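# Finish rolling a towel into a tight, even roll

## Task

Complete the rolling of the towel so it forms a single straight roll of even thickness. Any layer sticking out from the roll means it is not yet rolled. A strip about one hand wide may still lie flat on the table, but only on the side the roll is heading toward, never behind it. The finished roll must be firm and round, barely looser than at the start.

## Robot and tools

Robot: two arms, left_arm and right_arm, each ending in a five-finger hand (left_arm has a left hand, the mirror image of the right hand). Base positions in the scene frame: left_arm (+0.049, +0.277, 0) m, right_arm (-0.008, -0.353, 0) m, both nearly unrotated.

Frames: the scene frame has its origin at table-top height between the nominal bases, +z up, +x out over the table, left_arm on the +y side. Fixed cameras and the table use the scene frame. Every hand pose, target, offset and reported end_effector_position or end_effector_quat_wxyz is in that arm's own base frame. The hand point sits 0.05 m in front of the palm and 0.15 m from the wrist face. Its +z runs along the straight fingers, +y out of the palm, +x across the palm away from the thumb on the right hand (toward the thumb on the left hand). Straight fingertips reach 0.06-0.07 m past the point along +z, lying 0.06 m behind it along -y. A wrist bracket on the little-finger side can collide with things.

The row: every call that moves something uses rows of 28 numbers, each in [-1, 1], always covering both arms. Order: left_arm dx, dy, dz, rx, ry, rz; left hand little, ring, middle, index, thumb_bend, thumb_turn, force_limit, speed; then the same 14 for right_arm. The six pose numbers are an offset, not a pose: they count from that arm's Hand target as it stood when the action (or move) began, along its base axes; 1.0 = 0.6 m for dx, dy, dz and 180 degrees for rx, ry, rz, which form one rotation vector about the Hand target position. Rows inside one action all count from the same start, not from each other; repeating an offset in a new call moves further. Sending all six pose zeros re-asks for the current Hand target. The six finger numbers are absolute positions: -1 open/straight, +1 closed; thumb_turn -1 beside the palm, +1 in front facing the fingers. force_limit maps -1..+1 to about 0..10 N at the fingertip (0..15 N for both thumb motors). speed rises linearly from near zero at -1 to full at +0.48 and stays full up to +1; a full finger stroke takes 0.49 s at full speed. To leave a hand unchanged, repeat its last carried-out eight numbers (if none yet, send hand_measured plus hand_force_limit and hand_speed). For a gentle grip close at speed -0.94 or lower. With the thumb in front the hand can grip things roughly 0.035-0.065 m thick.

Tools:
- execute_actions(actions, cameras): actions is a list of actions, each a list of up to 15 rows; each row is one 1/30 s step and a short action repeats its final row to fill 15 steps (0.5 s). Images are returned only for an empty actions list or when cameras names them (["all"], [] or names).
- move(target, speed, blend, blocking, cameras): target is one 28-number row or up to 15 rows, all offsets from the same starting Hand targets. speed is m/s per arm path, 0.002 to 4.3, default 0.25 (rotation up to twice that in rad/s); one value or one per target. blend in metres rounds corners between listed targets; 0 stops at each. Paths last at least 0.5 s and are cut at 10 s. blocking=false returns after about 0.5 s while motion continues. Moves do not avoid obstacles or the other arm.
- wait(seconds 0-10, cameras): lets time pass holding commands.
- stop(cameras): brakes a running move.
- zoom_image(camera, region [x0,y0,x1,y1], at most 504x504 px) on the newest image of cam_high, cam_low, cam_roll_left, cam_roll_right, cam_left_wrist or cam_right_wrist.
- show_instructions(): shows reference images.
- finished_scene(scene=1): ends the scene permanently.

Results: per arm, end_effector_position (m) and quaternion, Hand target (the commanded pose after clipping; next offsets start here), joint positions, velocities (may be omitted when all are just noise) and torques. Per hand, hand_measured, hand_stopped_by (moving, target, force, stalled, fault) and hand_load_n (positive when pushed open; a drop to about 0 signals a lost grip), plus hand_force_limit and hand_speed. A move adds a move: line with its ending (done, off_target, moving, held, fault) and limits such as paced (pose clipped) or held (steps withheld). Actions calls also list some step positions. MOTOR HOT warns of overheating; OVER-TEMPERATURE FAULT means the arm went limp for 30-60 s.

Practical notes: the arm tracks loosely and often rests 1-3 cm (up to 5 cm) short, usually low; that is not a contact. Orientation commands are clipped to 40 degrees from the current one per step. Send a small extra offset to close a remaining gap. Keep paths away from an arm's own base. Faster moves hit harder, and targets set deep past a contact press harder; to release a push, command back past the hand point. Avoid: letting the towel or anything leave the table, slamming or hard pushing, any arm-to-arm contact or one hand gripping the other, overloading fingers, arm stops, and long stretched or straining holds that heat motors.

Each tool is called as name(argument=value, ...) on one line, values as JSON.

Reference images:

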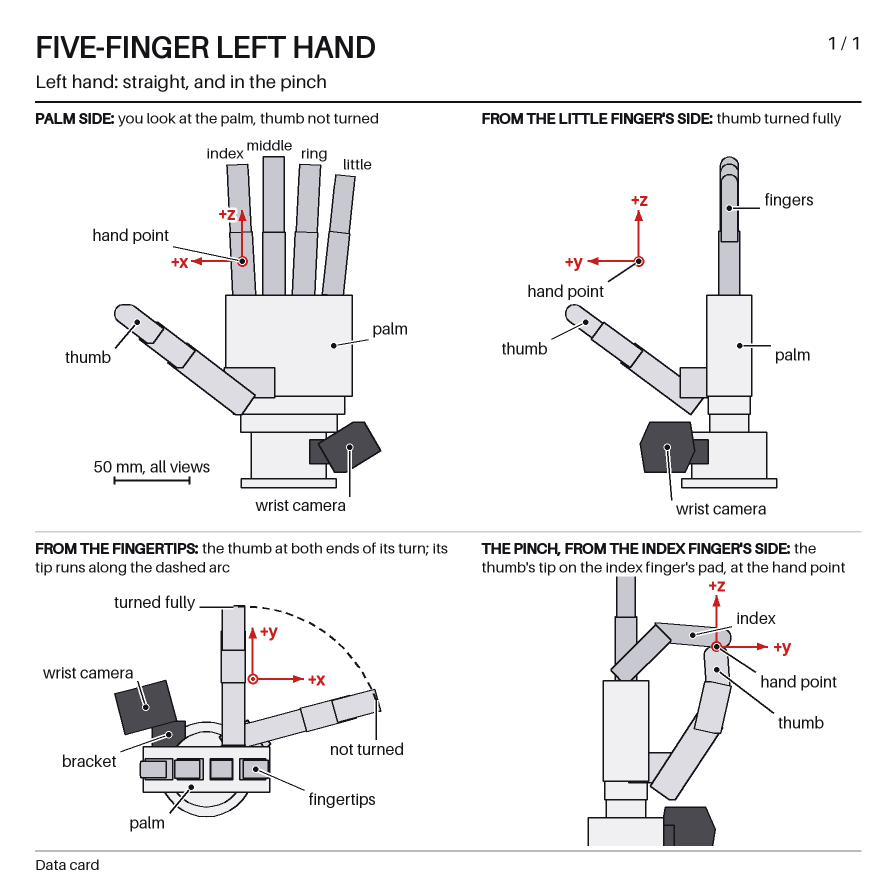

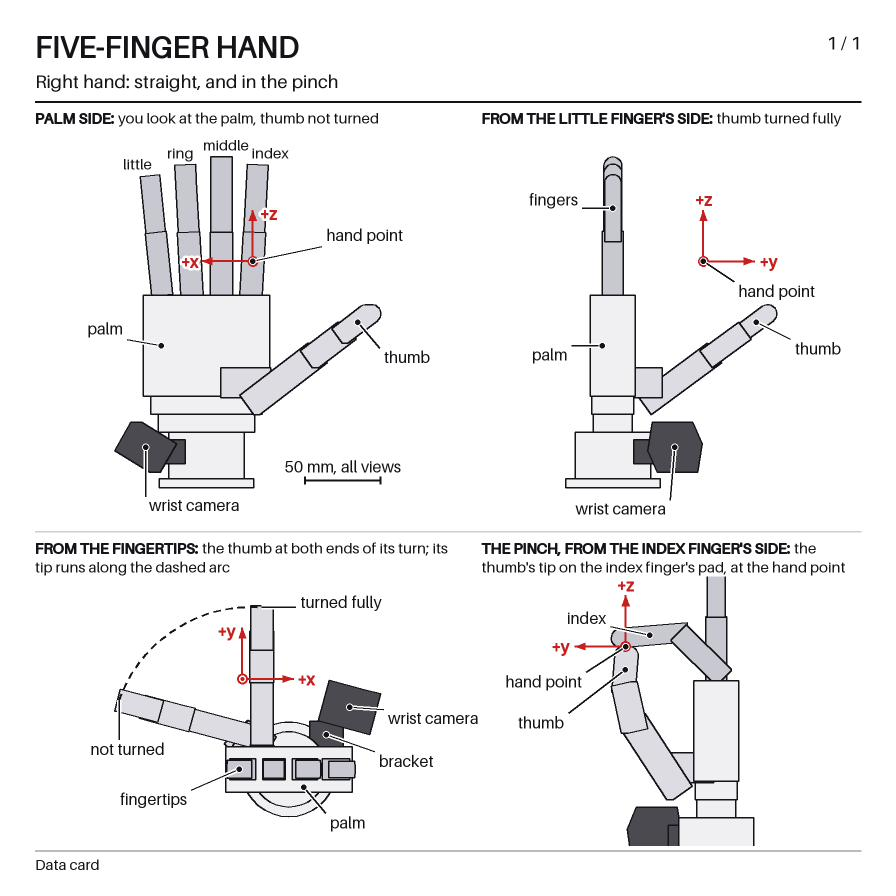

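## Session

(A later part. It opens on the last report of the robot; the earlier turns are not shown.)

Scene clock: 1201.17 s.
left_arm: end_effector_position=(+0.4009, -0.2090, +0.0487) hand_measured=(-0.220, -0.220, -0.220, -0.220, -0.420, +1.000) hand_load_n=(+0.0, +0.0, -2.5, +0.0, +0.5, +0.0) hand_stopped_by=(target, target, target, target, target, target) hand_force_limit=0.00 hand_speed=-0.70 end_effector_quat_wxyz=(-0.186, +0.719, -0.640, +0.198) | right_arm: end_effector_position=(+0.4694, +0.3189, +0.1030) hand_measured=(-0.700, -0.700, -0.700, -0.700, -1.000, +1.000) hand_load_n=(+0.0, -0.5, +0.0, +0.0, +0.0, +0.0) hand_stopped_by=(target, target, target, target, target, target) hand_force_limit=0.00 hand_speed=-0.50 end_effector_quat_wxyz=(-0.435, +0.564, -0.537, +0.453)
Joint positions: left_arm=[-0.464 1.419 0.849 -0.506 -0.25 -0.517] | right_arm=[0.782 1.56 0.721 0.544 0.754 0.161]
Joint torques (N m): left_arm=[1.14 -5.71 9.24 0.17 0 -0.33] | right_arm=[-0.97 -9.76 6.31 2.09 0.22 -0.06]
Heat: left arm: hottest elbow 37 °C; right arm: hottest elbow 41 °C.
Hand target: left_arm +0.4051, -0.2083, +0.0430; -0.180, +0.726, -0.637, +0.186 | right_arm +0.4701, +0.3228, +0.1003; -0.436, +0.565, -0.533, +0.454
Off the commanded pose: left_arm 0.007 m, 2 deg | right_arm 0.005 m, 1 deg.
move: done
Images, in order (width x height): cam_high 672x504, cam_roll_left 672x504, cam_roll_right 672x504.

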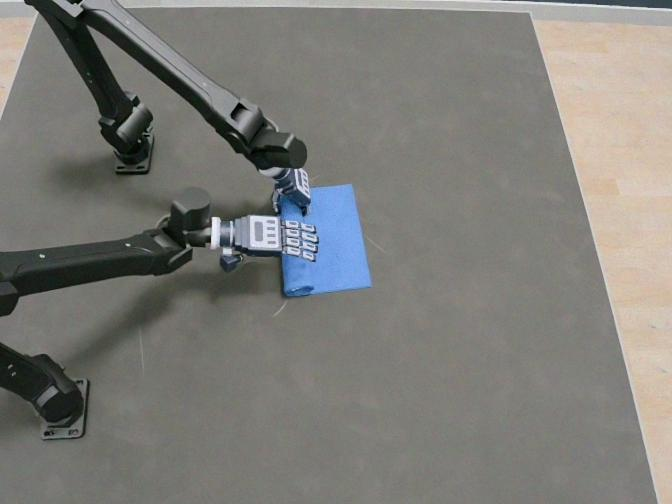

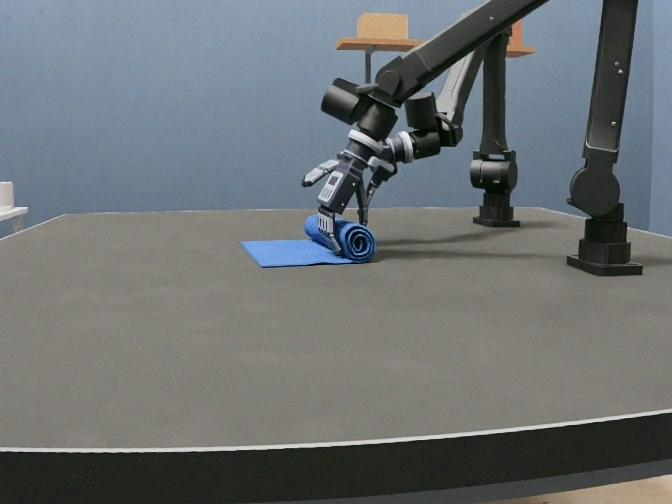

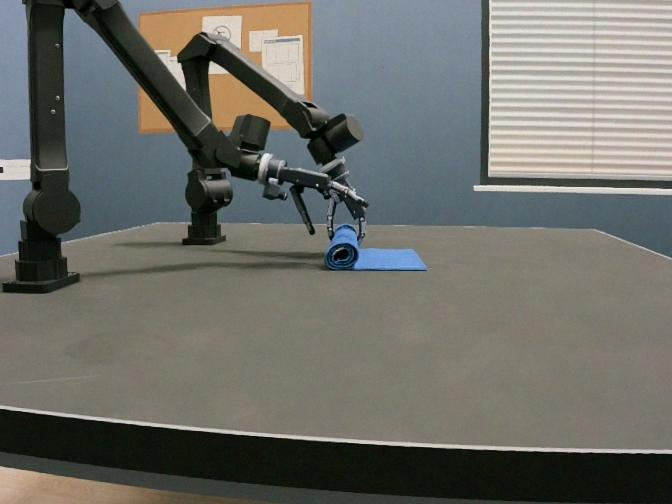

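move(target=[[0, 0, 0, 0, 0, 0, -0.22, -0.22, -0.22, -0.22, -0.42, 1, 0, -0.7, 0.005, 0, -0.0905, 0, 0, 0, -0.7, -0.7, -0.7, -0.7, -1, 1, 0, -0.5], [0, 0, 0, 0, 0, 0, -0.22, -0.22, -0.22, -0.22, -0.42, 1, 0, -0.7, 0.0165, 0, -0.1005, 0, 0, 0, -0.5, -0.5, -0.5, -0.5, -0.75, 1, 0, -0.4], [0, 0, 0, 0, 0, 0, -0.22, -0.22, -0.22, -0.22, -0.42, 1, 0, -0.7, 0.0265, 0, -0.102, 0, 0, 0, -0.33, -0.33, -0.33, -0.33, -0.5, 1, 0, -0.5], [0, 0, 0, 0, 0, 0, -0.22, -0.22, -0.22, -0.22, -0.42, 1, 0, -0.7, 0.0265, 0, -0.102, 0, 0, 0, -0.22, -0.22, -0.22, -0.22, -0.4, 1, 0, -0.6]], cameras=["cam_high", "cam_roll_left", "cam_roll_right", "cam_right_wrist"], speed=[0.12, 0.08, 0.08, 0.08])

zoom_image(camera="cam_roll_right", region=[240, 130, 440, 290])

Scene clock: 1214.73 s.
left_arm: end_effector_position=(+0.4009, -0.2090, +0.0487) hand_measured=(-0.220, -0.220, -0.220, -0.220, -0.420, +1.000) hand_load_n=(+0.0, +0.0, -3.0, +0.0, +0.0, +0.0) hand_stopped_by=(target, target, target, target, target, target) hand_force_limit=0.00 hand_speed=-0.70 end_effector_quat_wxyz=(-0.186, +0.719, -0.640, +0.198) | right_arm: end_effector_position=(+0.4747, +0.3177, +0.0346) hand_measured=(-0.220, -0.220, -0.220, -0.220, -0.400, +1.000) hand_load_n=(+0.0, +0.5, +0.5, +0.0, +0.5, +0.0) hand_stopped_by=(target, target, target, target, target, target) hand_force_limit=0.00 hand_speed=-0.60 end_effector_quat_wxyz=(-0.431, +0.571, -0.534, +0.451)
Joint positions: left_arm=[-0.464 1.419 0.849 -0.506 -0.25 -0.517] | right_arm=[0.768 1.746 0.697 0.745 0.733 0.15]
Joint torques (N m): left_arm=[1.14 -5.71 9.24 0.17 0 -0.33] | right_arm=[-2.14 -10.75 6.8 1.89 0.05 -0.06]
Heat: left arm: hottest elbow 37 °C; right arm: hottest elbow 40 °C.
Hand target: left_arm +0.4050, -0.2083, +0.0430; -0.180, +0.726, -0.637, +0.186 | right_arm +0.4860, +0.3227, +0.0390; -0.436, +0.565, -0.533, +0.454
Off the commanded pose: left_arm 0.007 m, 2 deg | right_arm 0.013 m, 1 deg.
move: off_target (right_arm); target 3's new numbers were sent with right_arm's hand 0.014 m and 1 deg from that target; target 4's new numbers were sent with right_arm's hand 0.015 m and 1 deg from that target
camera_calibration:
cam_right_wrist: T_world_to_cam=[[-0.222078, -0.385551, -0.895562, 0.25311], [-0.595653, 0.780823, -0.188447, 0.0414206], [0.771932, 0.491594, -0.403059, -0.391871], [0, 0, 0, 1]] pos_world=[0.38338, 0.257886, 0.0765338]
Images, in order (width x height): cam_high 672x504, cam_roll_left 672x504, cam_roll_right 672x504, cam_right_wrist 616x616.

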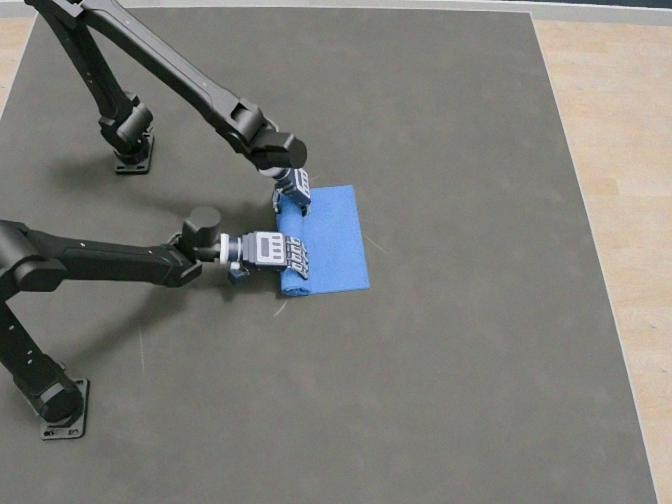

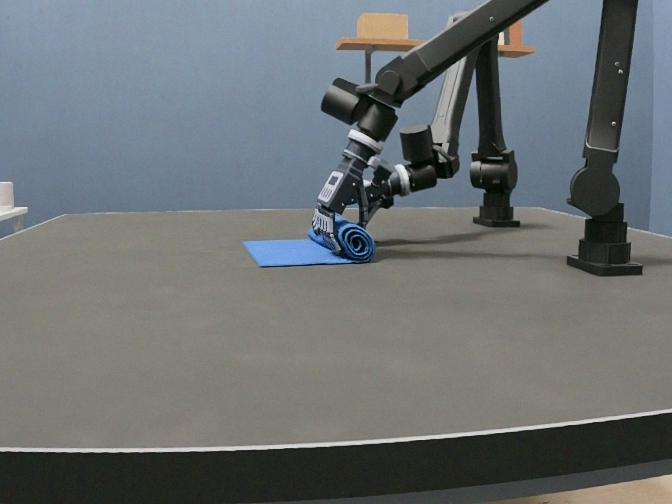

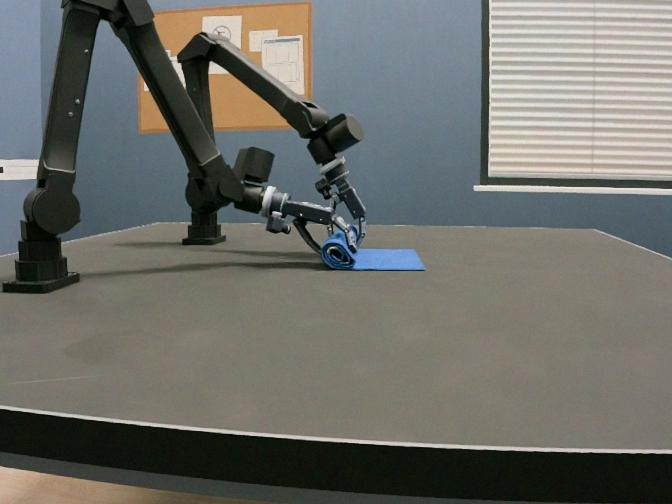

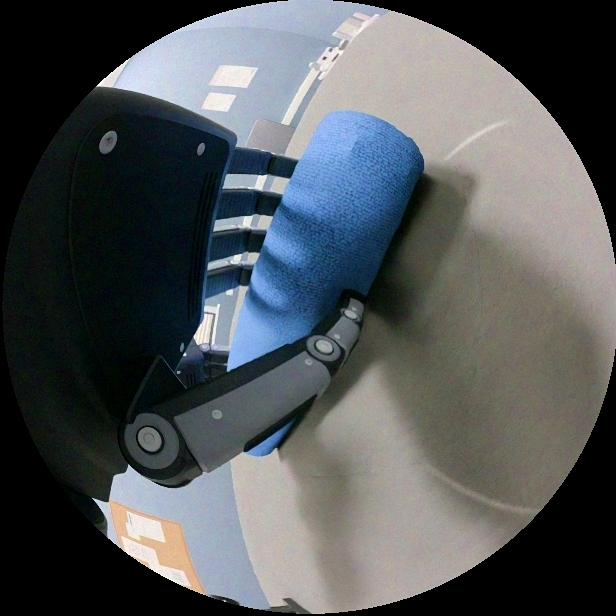

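Scaled by 2.520.

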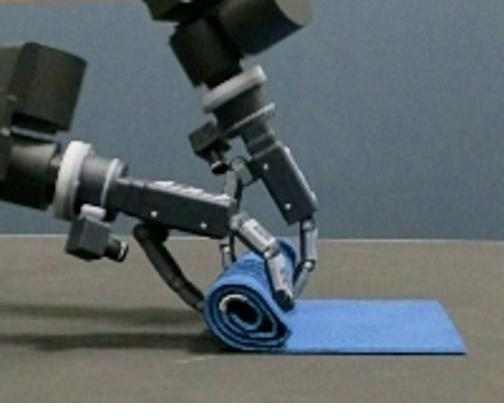

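move(target=[[0, 0, 0, 0, 0, 0, -0.22, -0.22, -0.22, -0.22, -1, 1, 0, -0.5, 0, 0, 0, 0, 0, 0, -0.22, -0.22, -0.22, -0.22, -0.4, 1, 0, -0.6], [0.03, 0, 0.02, 0, 0, 0, -0.22, -0.22, -0.22, -0.22, -1, 1, 0, -0.5, 0, 0, 0, 0, 0, 0, -0.22, -0.22, -0.22, -0.22, -0.4, 1, 0, -0.6], [0.03, 0, 0.12, 0, 0, 0, -0.22, -0.22, -0.22, -0.22, -1, 1, 0, -0.5, 0, 0, 0, 0, 0, 0, -0.22, -0.22, -0.22, -0.22, -0.4, 1, 0, -0.6], [-0.035, 0, 0.095, 0.0246, -0.2656, 0, -0.7, -0.7, -0.7, -0.7, -1, 1, 0, -0.5, 0, 0, 0, 0, 0, 0, -0.22, -0.22, -0.22, -0.22, -0.4, 1, 0, -0.6]], cameras=["cam_high", "cam_roll_left"], speed=[0.1, 0.1, 0.2, 0.25])

zoom_image(camera="cam_roll_left", region=[240, 130, 440, 290])

Scene clock: 1227.33 s.
left_arm: end_effector_position=(+0.3842, -0.2046, +0.0986) hand_measured=(-0.700, -0.700, -0.700, -0.700, -1.000, +1.000) hand_load_n=(+0.0, +0.0, +0.0, +0.0, +0.0, +0.0) hand_stopped_by=(target, target, target, target, target, target) hand_force_limit=0.00 hand_speed=-0.50 end_effector_quat_wxyz=(-0.448, +0.586, -0.515, +0.437) | right_arm: end_effector_position=(+0.4747, +0.3177, +0.0346) hand_measured=(-0.220, -0.220, -0.220, -0.220, -0.400, +1.000) hand_load_n=(+0.0, +0.0, +0.5, +0.0, +1.0, +0.0) hand_stopped_by=(target, target, target, target, target, target) hand_force_limit=0.00 hand_speed=-0.60 end_effector_quat_wxyz=(-0.431, +0.571, -0.534, +0.451)
Joint positions: left_arm=[-0.73 1.219 0.363 0.545 -0.783 -0.275] | right_arm=[0.768 1.746 0.697 0.745 0.733 0.15]
Joint torques (N m): left_arm=[-0.32 -3.78 6.69 1.98 -0.44 -0.12] | right_arm=[-2.08 -10.7 6.8 1.88 0.05 -0.06]
Heat: left arm: hottest elbow 37 °C; right arm: hottest elbow 39 °C.
Hand target: left_arm +0.3840, -0.2084, +0.1000; -0.449, +0.581, -0.516, +0.440 | right_arm +0.4860, +0.3227, +0.0390; -0.436, +0.565, -0.533, +0.454
Off the commanded pose: left_arm 0.004 m, 1 deg | right_arm 0.013 m, 1 deg.
move: off_target (right_arm)
Images, in order (width x height): cam_high 672x504, cam_roll_left 672x504.

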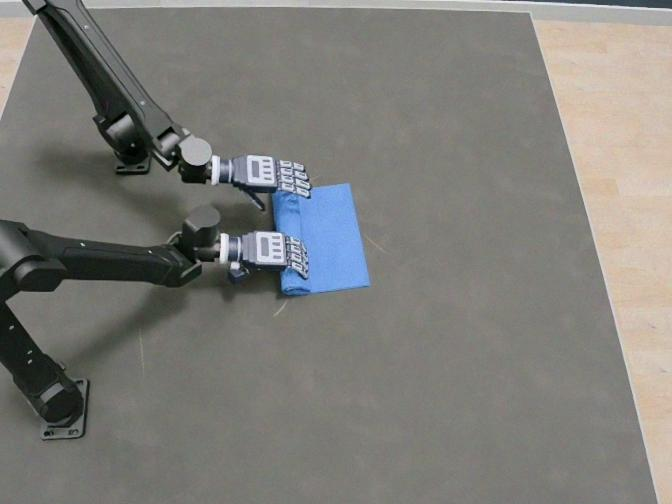

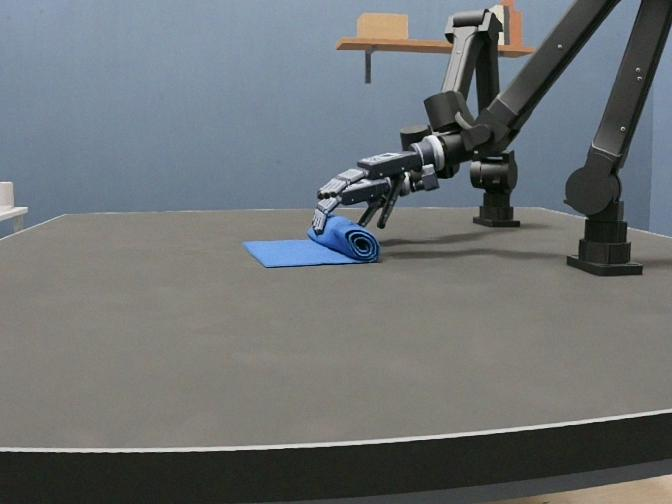

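Scaled by 2.520.

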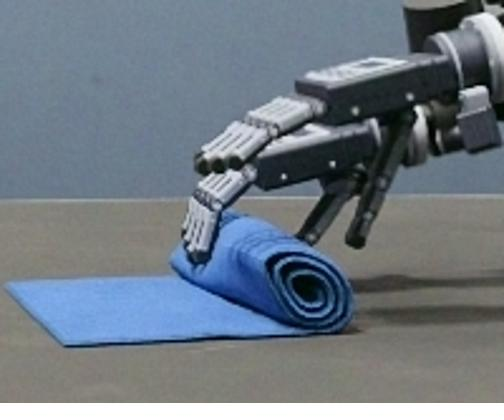

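move(target=[[-0.023, 0.0, -0.04, 0, 0, 0, -0.7, -0.7, -0.7, -0.7, -1, 1, 0, -0.5, 0, 0, 0, 0, 0, 0, -0.22, -0.22, -0.22, -0.22, -0.4, 1, 0, -0.6], [-0.023, 0.0, -0.09, 0, 0, 0, -0.7, -0.7, -0.7, -0.7, -1, 1, 0, -0.5, 0, 0, 0, 0, 0, 0, -0.22, -0.22, -0.22, -0.22, -0.4, 1, 0, -0.6], [-0.01, 0, -0.1, 0, 0, 0, -0.5, -0.5, -0.5, -0.5, -0.75, 1, 0, -0.4, 0, 0, 0, 0, 0, 0, -0.22, -0.22, -0.22, -0.22, -0.4, 1, 0, -0.6], [0.005, 0, -0.102, 0, 0, 0, -0.33, -0.33, -0.33, -0.33, -0.5, 1, 0, -0.5, 0, 0, 0, 0, 0, 0, -0.22, -0.22, -0.22, -0.22, -0.4, 1, 0, -0.6], [0.005, 0, -0.102, 0, 0, 0, -0.22, -0.22, -0.22, -0.22, -0.4, 1, 0, -0.6, 0, 0, 0, 0, 0, 0, -0.22, -0.22, -0.22, -0.22, -0.4, 1, 0, -0.6]], cameras=["cam_high", "cam_roll_left", "cam_roll_right", "cam_left_wrist"], speed=[0.15, 0.12, 0.08, 0.08, 0.08])

zoom_image(camera="cam_roll_left", region=[240, 130, 440, 290])

zoom_image(camera="cam_roll_right", region=[240, 130, 440, 290])

Scene clock: 1241.67 s.
left_arm: end_effector_position=(+0.3814, -0.2074, +0.0389) hand_measured=(-0.220, -0.220, -0.220, -0.220, -0.402, +1.000) hand_load_n=(+0.0, +0.0, +2.5, +1.0, +1.5, -0.5) hand_stopped_by=(target, target, target, target, target, target) hand_force_limit=0.00 hand_speed=-0.60 end_effector_quat_wxyz=(-0.447, +0.581, -0.517, +0.442) | right_arm: end_effector_position=(+0.4746, +0.3179, +0.0346) hand_measured=(-0.220, -0.220, -0.220, -0.220, -0.400, +1.000) hand_load_n=(+0.0, +0.0, +0.5, +0.0, +0.0, +0.0) hand_stopped_by=(target, target, target, target, target, target) hand_force_limit=0.00 hand_speed=-0.60 end_effector_quat_wxyz=(-0.431, +0.572, -0.533, +0.451)
Joint positions: left_arm=[-0.739 1.496 0.305 0.892 -0.78 -0.265] | right_arm=[0.768 1.746 0.697 0.745 0.732 0.15]
Joint torques (N m): left_arm=[1.03 -4.6 5.48 1.31 -0.24 -0.19] | right_arm=[-2.08 -10.81 6.83 1.88 0.08 -0.06]
Heat: left arm: hottest elbow 37 °C; right arm: hottest elbow 39 °C.
Hand target: left_arm +0.3871, -0.2083, +0.0388; -0.450, +0.581, -0.516, +0.440 | right_arm +0.4860, +0.3227, +0.0390; -0.436, +0.565, -0.533, +0.454
Off the commanded pose: left_arm 0.006 m, 0 deg | right_arm 0.013 m, 1 deg.
move: off_target (right_arm)
camera_calibration:
cam_left_wrist: T_world_to_cam=[[0.225756, -0.174474, 0.958433, -0.159876], [-0.46622, -0.8832, -0.0509624, -0.00382019], [0.855379, -0.435335, -0.280731, -0.29661], [0, 0, 0, 1]] pos_world=[0.288026, -0.160393, 0.0697685]
Images, in order (width x height): cam_high 672x504, cam_roll_left 672x504, cam_roll_right 672x504, cam_left_wrist 616x616.

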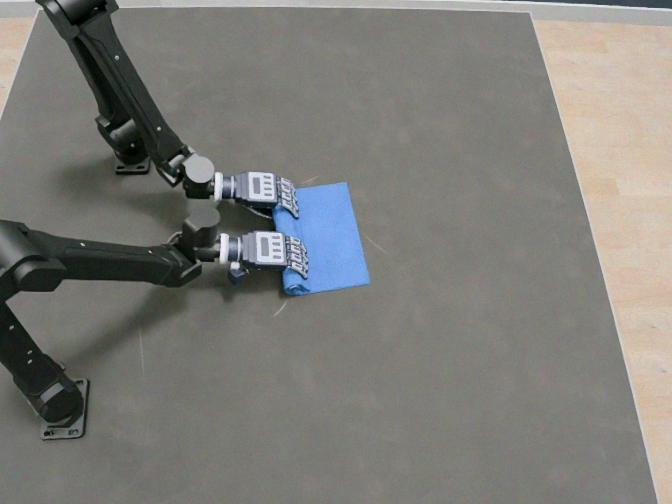

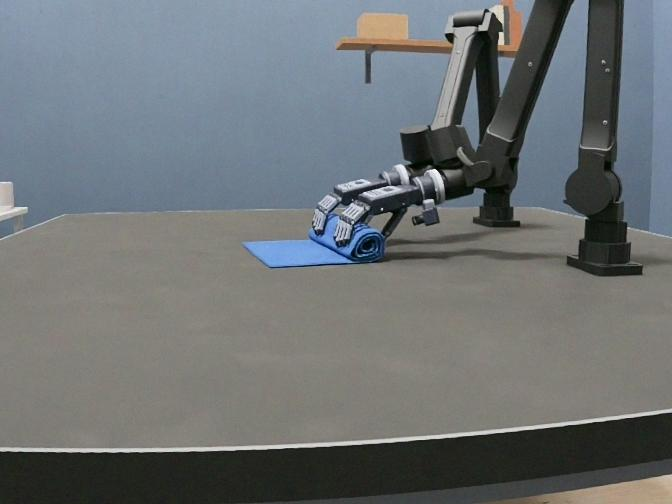

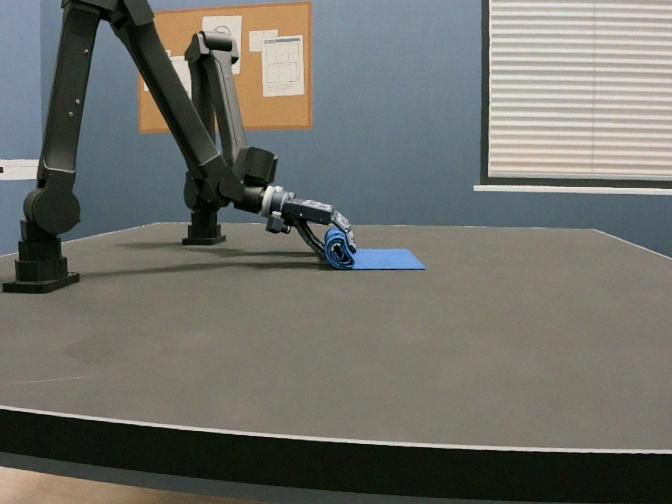

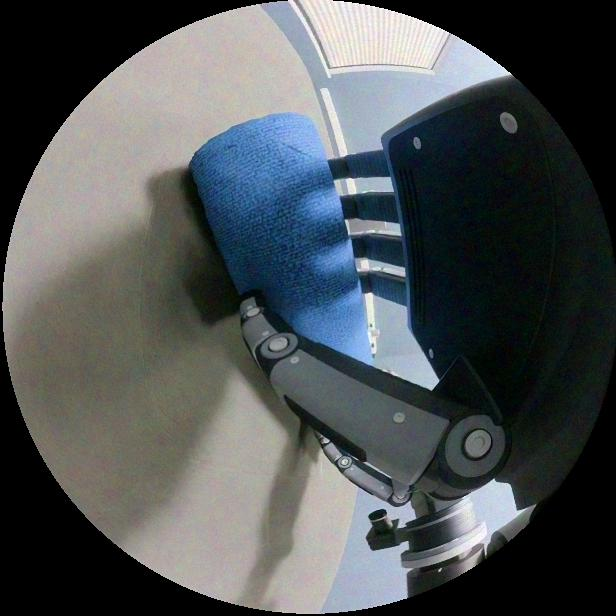

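Scaled by 2.520.

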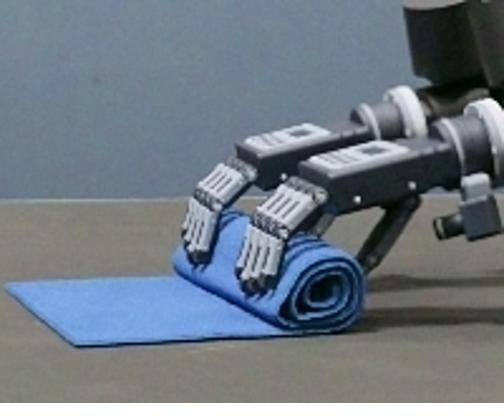

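Scaled by 2.520.

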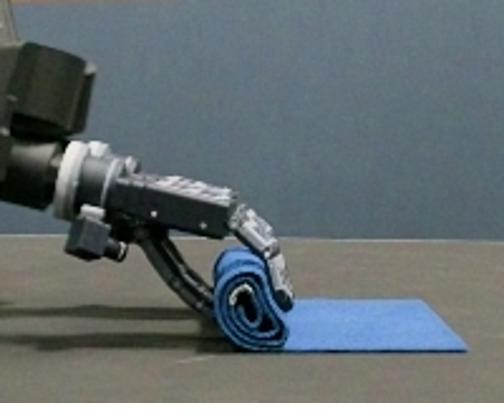

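move(target=[[0.0238, 0.0022, 0.006, -0.0113, 0.1217, -0.0056, -0.22, -0.22, -0.22, -0.22, -0.4, 1, 0, -0.6, 0.0192, 0, 0.008, -0.0038, 0.1222, -0.0056, -0.22, -0.22, -0.22, -0.22, -0.4, 1, 0, -0.6], [0.0477, 0.0044, 0.0115, -0.0225, 0.2435, -0.0111, -0.22, -0.22, -0.22, -0.22, -0.4, 1, 0, -0.6, 0.0383, 0, 0.0133, -0.0076, 0.2443, -0.0111, -0.22, -0.22, -0.22, -0.22, -0.4, 1, 0, -0.6], [0.0715, 0.0066, 0.017, -0.0338, 0.3652, -0.0167, -0.22, -0.22, -0.22, -0.22, -0.4, 1, 0, -0.6, 0.0575, 0, 0.0183, -0.0114, 0.3665, -0.0167, -0.22, -0.22, -0.22, -0.22, -0.4, 1, 0, -0.6]], blend=[0.01, 0.01, 0], cameras=["cam_high", "cam_roll_left", "cam_roll_right"], speed=0.15)

zoom_image(camera="cam_roll_left", region=[240, 130, 440, 290])

zoom_image(camera="cam_roll_right", region=[240, 130, 440, 290])

Scene clock: 1260.23 s.
left_arm: end_effector_position=(+0.4254, -0.2040, +0.0552) hand_measured=(-0.220, -0.220, -0.220, -0.220, -0.400, +1.000) hand_load_n=(+0.0, +0.0, -3.5, +0.0, +0.0, +0.0) hand_stopped_by=(target, target, target, target, target, target) hand_force_limit=0.00 hand_speed=-0.60 end_effector_quat_wxyz=(-0.063, +0.737, -0.666, +0.100) | right_arm: end_effector_position=(+0.5079, +0.3199, +0.0493) hand_measured=(-0.220, -0.220, -0.220, -0.220, -0.400, +1.000) hand_load_n=(+0.0, +0.0, +0.0, +0.0, +0.0, +0.0) hand_stopped_by=(target, target, target, target, target, target) hand_force_limit=0.00 hand_speed=-0.60 end_effector_quat_wxyz=(-0.052, +0.720, -0.686, +0.093)
Joint positions: left_arm=[-0.349 1.621 1.138 -0.854 -0.041 -0.446] | right_arm=[0.521 1.984 1.653 -1.086 0.148 0.461]
Joint torques (N m): left_arm=[0.73 -8.12 9.28 0.01 0.15 -0.14] | right_arm=[-2.14 -15.97 10 0.12 -0.03 0.08]
Heat: left arm: hottest elbow 36 °C; right arm: hottest elbow 39 °C.
Hand target: left_arm +0.4300, -0.2042, +0.0491; -0.057, +0.736, -0.669, +0.091 | right_arm +0.5206, +0.3226, +0.0501; -0.055, +0.715, -0.691, +0.093
Off the commanded pose: left_arm 0.008 m, 1 deg | right_arm 0.013 m, 1 deg.
move: off_target (right_arm)
Images, in order (width x height): cam_high 672x504, cam_roll_left 672x504, cam_roll_right 672x504.

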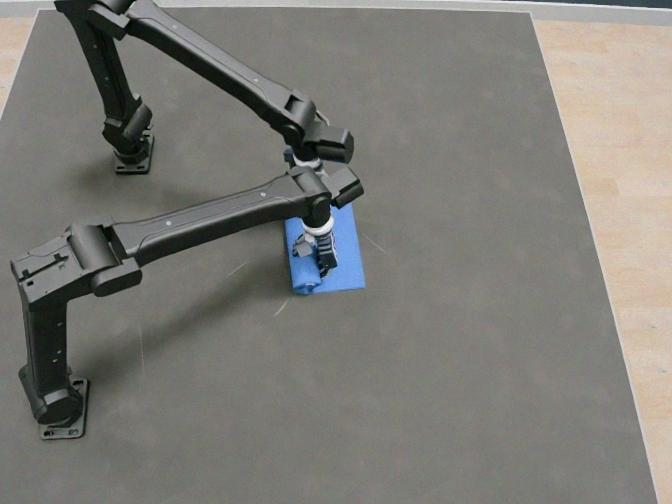

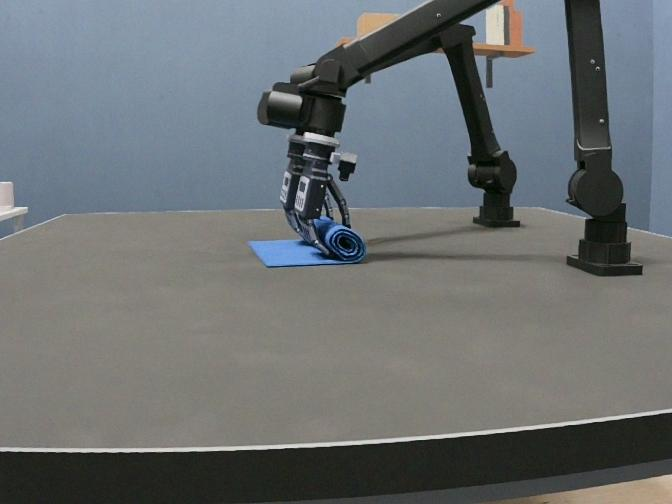

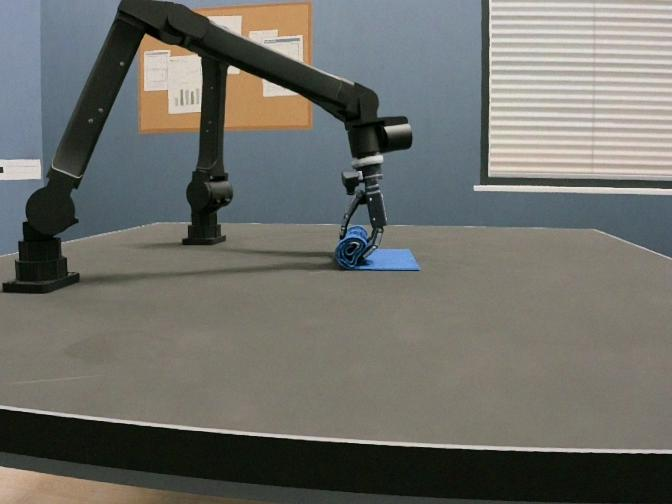

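Scaled by 2.520.

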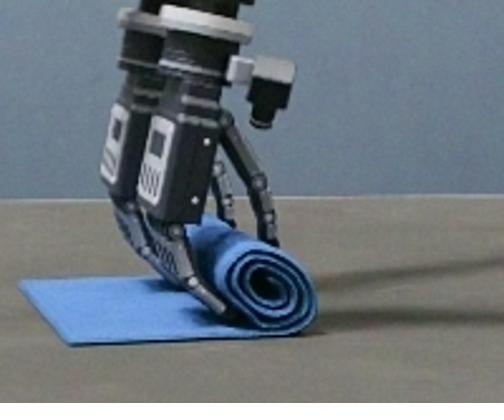

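Scaled by 2.520.

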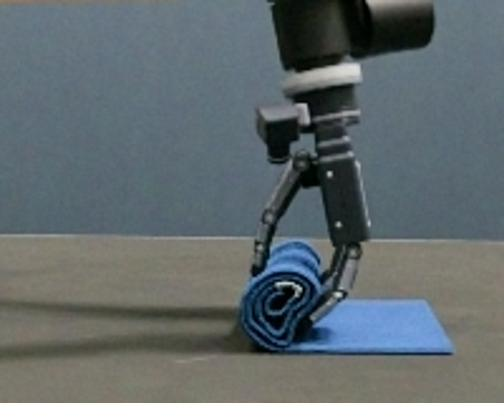

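move(target=[[0, 0, 0, 0, 0, 0, -0.22, -0.22, -0.22, -0.22, -0.4, 1, 0, -0.6, 0, 0, 0, 0, 0, 0, -0.22, -0.22, -0.22, -0.22, -1, 1, 0, -0.5], [0, 0, 0, 0, 0, 0, -0.22, -0.22, -0.22, -0.22, -0.4, 1, 0, -0.6, 0.04, 0, 0.015, 0, 0, 0, -0.22, -0.22, -0.22, -0.22, -1, 1, 0, -0.5], [0, 0, 0, 0, 0, 0, -0.22, -0.22, -0.22, -0.22, -0.4, 1, 0, -0.6, 0.05, 0, 0.12, 0, 0, 0, -0.22, -0.22, -0.22, -0.22, -1, 1, 0, -0.5], [0, 0, 0, 0, 0, 0, -0.22, -0.22, -0.22, -0.22, -0.4, 1, 0, -0.6, -0.056, 0, 0.083, -0.0077, -0.3666, 0, -0.7, -0.7, -0.7, -0.7, -1, 1, 0, -0.5]], cameras=["cam_high", "cam_roll_left", "cam_roll_right"], speed=[0.1, 0.1, 0.2, 0.3])

zoom_image(camera="cam_roll_right", region=[240, 130, 440, 290])

Scene clock: 1274.77 s.
left_arm: end_effector_position=(+0.4254, -0.2041, +0.0552) hand_measured=(-0.220, -0.220, -0.220, -0.220, -0.400, +1.000) hand_load_n=(+0.0, +0.0, -3.5, +0.0, +0.0, +0.0) hand_stopped_by=(target, target, target, target, target, target) hand_force_limit=0.00 hand_speed=-0.60 end_effector_quat_wxyz=(-0.063, +0.737, -0.666, +0.100) | right_arm: end_effector_position=(+0.4861, +0.3185, +0.1027) hand_measured=(-0.700, -0.700, -0.700, -0.700, -1.000, +1.000) hand_load_n=(+0.0, +0.0, +0.0, +0.0, +0.0, +0.0) hand_stopped_by=(target, target, target, target, target, target) hand_force_limit=0.00 hand_speed=-0.50 end_effector_quat_wxyz=(-0.412, +0.548, -0.552, +0.474)
Joint positions: left_arm=[-0.349 1.621 1.138 -0.854 -0.041 -0.446] | right_arm=[0.782 1.604 0.784 0.504 0.83 0.171]
Joint torques (N m): left_arm=[0.79 -8.18 9.29 -0.01 0.13 -0.14] | right_arm=[-0.97 -10.52 6.38 2.06 0.15 -0.07]
Heat: left arm: hottest elbow 37 °C; right arm: hottest elbow 41 °C.
Hand target: left_arm +0.4300, -0.2042, +0.0491; -0.057, +0.736, -0.669, +0.091 | right_arm +0.4868, +0.3226, +0.0998; -0.414, +0.550, -0.548, +0.475
Off the commanded pose: left_arm 0.008 m, 1 deg | right_arm 0.005 m, 1 deg.
move: done
Images, in order (width x height): cam_high 672x504, cam_roll_left 672x504, cam_roll_right 672x504.

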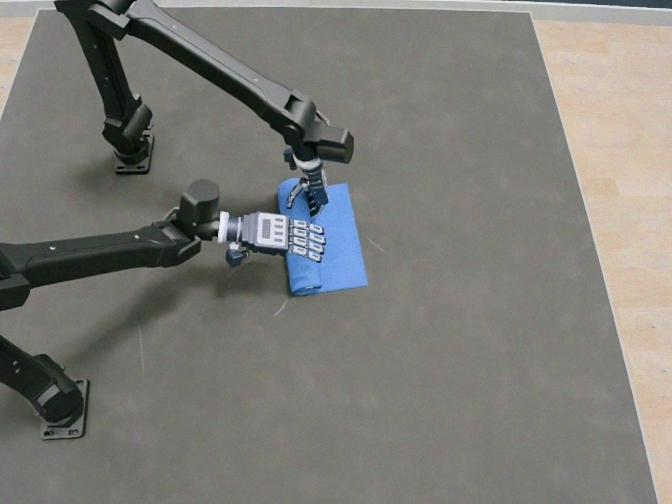

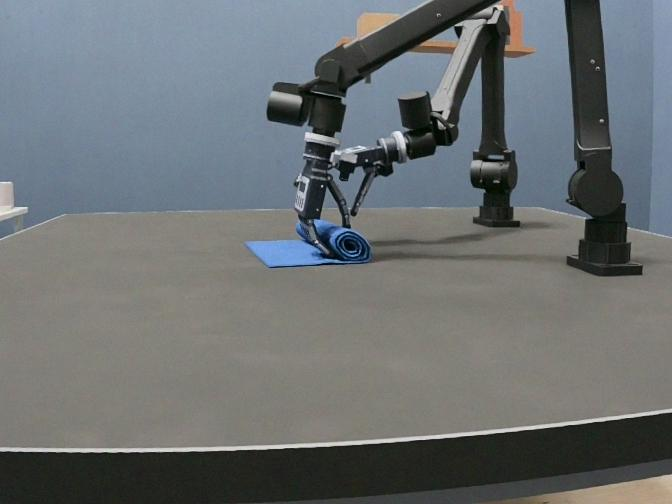

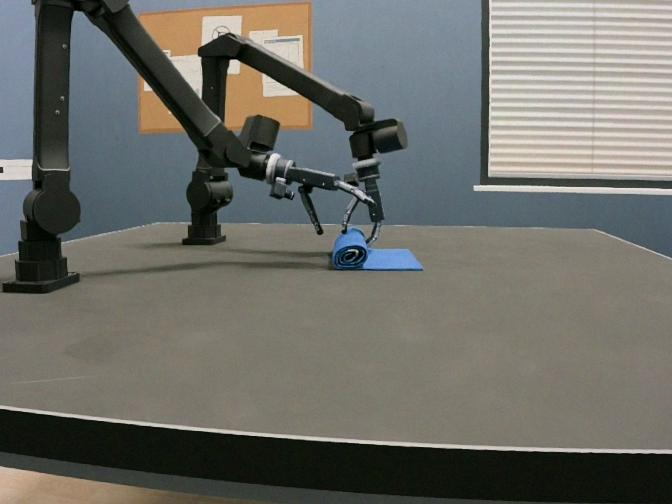

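Scaled by 2.520.

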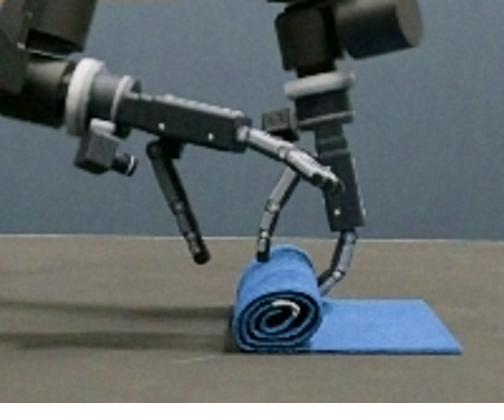

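move(target=[[0, 0, 0, 0, 0, 0, -0.22, -0.22, -0.22, -0.22, -0.4, 1, 0, -0.6, -0.0047, 0, -0.0897, 0, 0, 0, -0.7, -0.7, -0.7, -0.7, -1, 1, 0, -0.5], [0, 0, 0, 0, 0, 0, -0.22, -0.22, -0.22, -0.22, -0.4, 1, 0, -0.6, 0.0053, 0, -0.098, 0, 0, 0, -0.5, -0.5, -0.5, -0.5, -0.75, 1, 0, -0.4], [0, 0, 0, 0, 0, 0, -0.22, -0.22, -0.22, -0.22, -0.4, 1, 0, -0.6, 0.0303, 0, -0.102, 0, 0, 0, -0.33, -0.33, -0.33, -0.33, -0.5, 1, 0, -0.5], [0, 0, 0, 0, 0, 0, -0.22, -0.22, -0.22, -0.22, -0.4, 1, 0, -0.6, 0.0303, 0, -0.102, 0, 0, 0, -0.22, -0.22, -0.22, -0.22, -0.4, 1, 0, -0.6]], cameras=["cam_roll_right", "cam_right_wrist"], speed=[0.12, 0.08, 0.08, 0.08])

zoom_image(camera="cam_roll_right", region=[240, 130, 440, 290])

Scene clock: 1287.83 s.
left_arm: end_effector_position=(+0.4254, -0.2041, +0.0550) hand_measured=(-0.220, -0.220, -0.220, -0.220, -0.400, +1.000) hand_load_n=(+0.0, +0.0, -4.0, +0.0, +0.0, +0.0) hand_stopped_by=(target, target, target, target, target, target) hand_force_limit=0.00 hand_speed=-0.60 end_effector_quat_wxyz=(-0.063, +0.737, -0.666, +0.100) | right_arm: end_effector_position=(+0.4934, +0.3178, +0.0341) hand_measured=(-0.220, -0.220, -0.220, -0.220, -0.402, +1.000) hand_load_n=(+0.0, +0.0, +2.0, +0.0, +1.5, +0.0) hand_stopped_by=(target, target, target, target, target, target) hand_force_limit=0.00 hand_speed=-0.60 end_effector_quat_wxyz=(-0.409, +0.556, -0.548, +0.472)
Joint positions: left_arm=[-0.349 1.622 1.138 -0.854 -0.041 -0.446] | right_arm=[0.765 1.782 0.763 0.695 0.803 0.157]
Joint torques (N m): left_arm=[0.79 -8.23 9.29 -0.01 0.13 -0.14] | right_arm=[-2.14 -11.4 7.06 1.8 0.1 -0.06]
Heat: left arm: hottest elbow 38 °C; right arm: hottest elbow 40 °C.
Hand target: left_arm +0.4300, -0.2042, +0.0489; -0.057, +0.736, -0.669, +0.091 | right_arm +0.5051, +0.3227, +0.0386; -0.414, +0.550, -0.548, +0.475
Off the commanded pose: left_arm 0.008 m, 1 deg | right_arm 0.013 m, 1 deg.
move: off_target (right_arm); target 3's new numbers were sent with right_arm's hand 0.015 m and 1 deg from that target; target 4's new numbers were sent with right_arm's hand 0.017 m and 1 deg from that target
camera_calibration:
cam_right_wrist: T_world_to_cam=[[-0.248247, -0.388552, -0.887356, 0.270358], [-0.53863, 0.816733, -0.20694, 0.0135676], [0.80514, 0.426585, -0.412037, -0.402067], [0, 0, 0, 1]] pos_world=[0.398144, 0.265483, 0.0770453]
Images, in order (width x height): cam_roll_right 672x504, cam_right_wrist 616x616.

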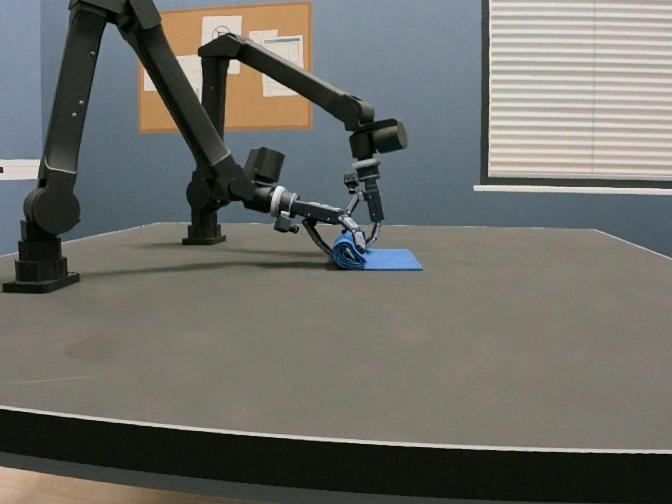

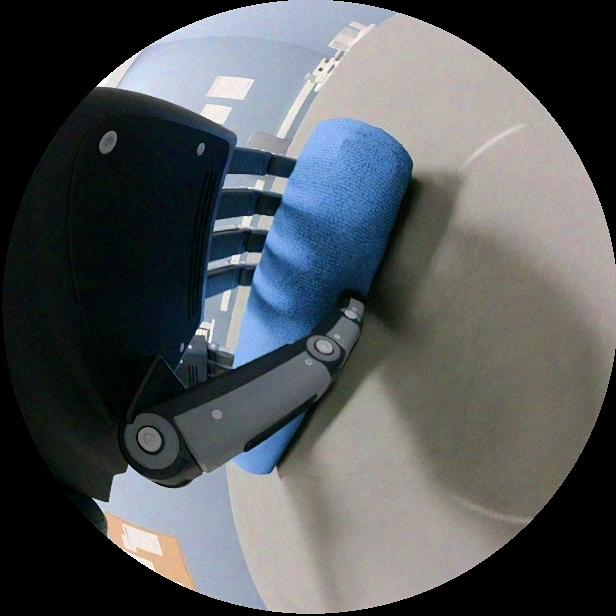

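Scaled by 2.520.

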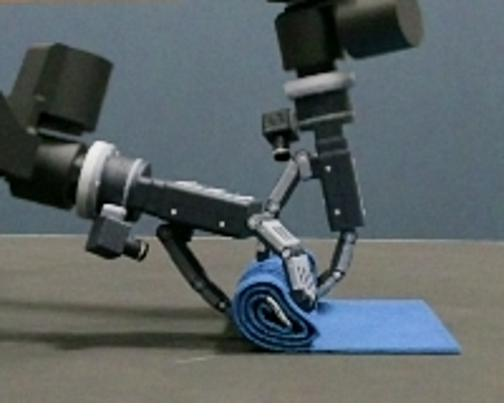

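move(target=[[0, 0, 0, 0, 0, 0, -0.22, -0.22, -0.22, -0.22, -1, 1, 0, -0.5, 0, 0, 0, 0, 0, 0, -0.22, -0.22, -0.22, -0.22, -0.4, 1, 0, -0.6], [0.04, 0, 0.015, 0, 0, 0, -0.22, -0.22, -0.22, -0.22, -1, 1, 0, -0.5, 0, 0, 0, 0, 0, 0, -0.22, -0.22, -0.22, -0.22, -0.4, 1, 0, -0.6], [0.05, 0, 0.12, 0, 0, 0, -0.22, -0.22, -0.22, -0.22, -1, 1, 0, -0.5, 0, 0, 0, 0, 0, 0, -0.22, -0.22, -0.22, -0.22, -0.4, 1, 0, -0.6], [-0.055, 0, 0.085, 0.0147, -0.3664, 0, -0.7, -0.7, -0.7, -0.7, -1, 1, 0, -0.5, 0, 0, 0, 0, 0, 0, -0.22, -0.22, -0.22, -0.22, -0.4, 1, 0, -0.6]], cameras=["cam_high", "cam_roll_left"], speed=[0.1, 0.1, 0.2, 0.3])

zoom_image(camera="cam_roll_left", region=[240, 130, 440, 290])

Scene clock: 1300.87 s.
left_arm: end_effector_position=(+0.3968, -0.2003, +0.0981) hand_measured=(-0.700, -0.700, -0.700, -0.700, -1.000, +1.000) hand_load_n=(+0.0, +0.0, +0.0, +0.0, +0.0, +0.0) hand_stopped_by=(target, target, target, target, target, target) hand_force_limit=0.00 hand_speed=-0.50 end_effector_quat_wxyz=(-0.426, +0.572, -0.531, +0.458) | right_arm: end_effector_position=(+0.4936, +0.3180, +0.0346) hand_measured=(-0.220, -0.220, -0.220, -0.220, -0.402, +1.000) hand_load_n=(+0.0, +0.0, +1.0, +0.0, +0.5, +0.0) hand_stopped_by=(target, target, target, target, target, target) hand_force_limit=0.00 hand_speed=-0.60 end_effector_quat_wxyz=(-0.410, +0.556, -0.548, +0.472)
Joint positions: left_arm=[-0.643 1.229 0.354 0.602 -0.625 -0.236] | right_arm=[0.765 1.782 0.763 0.698 0.803 0.157]
Joint torques (N m): left_arm=[-0.32 -3.9 6.68 2.07 -0.38 -0.12] | right_arm=[-2.14 -11.52 7.05 1.72 0.1 -0.06]
Heat: left arm: hottest elbow 38 °C; right arm: hottest elbow 39 °C.
Hand target: left_arm +0.3969, -0.2041, +0.0999; -0.428, +0.566, -0.532, +0.462 | right_arm +0.5051, +0.3227, +0.0386; -0.414, +0.550, -0.548, +0.475
Off the commanded pose: left_arm 0.004 m, 1 deg | right_arm 0.013 m, 1 deg.
move: off_target (right_arm)
Images, in order (width x height): cam_high 672x504, cam_roll_left 672x504.

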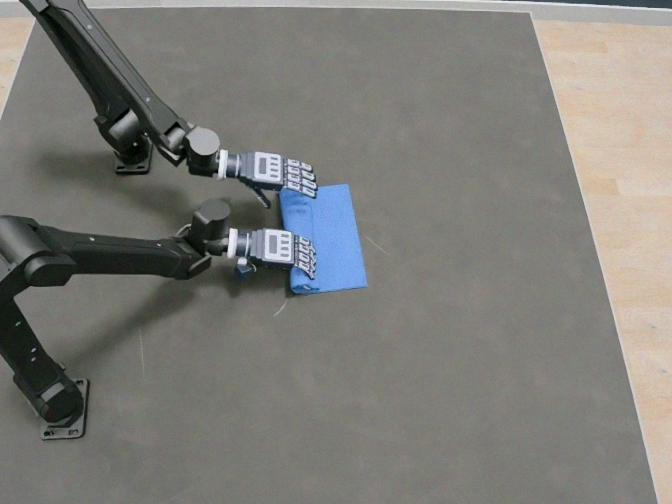

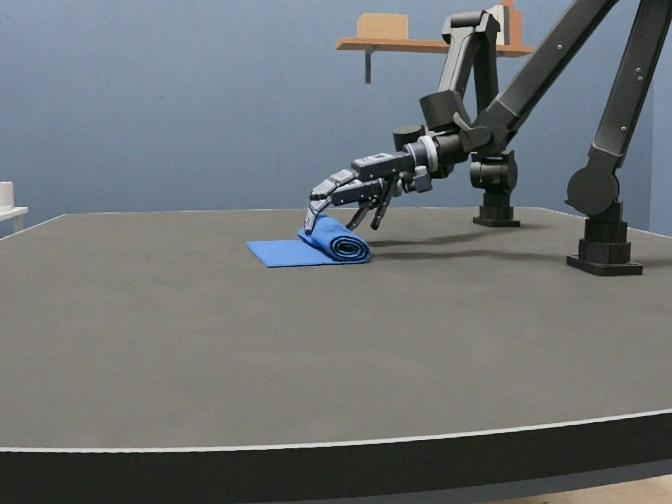

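Scaled by 2.520.

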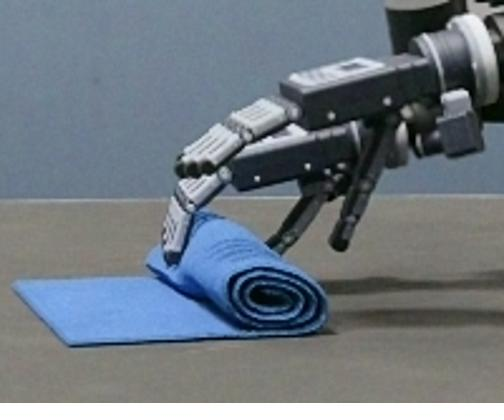

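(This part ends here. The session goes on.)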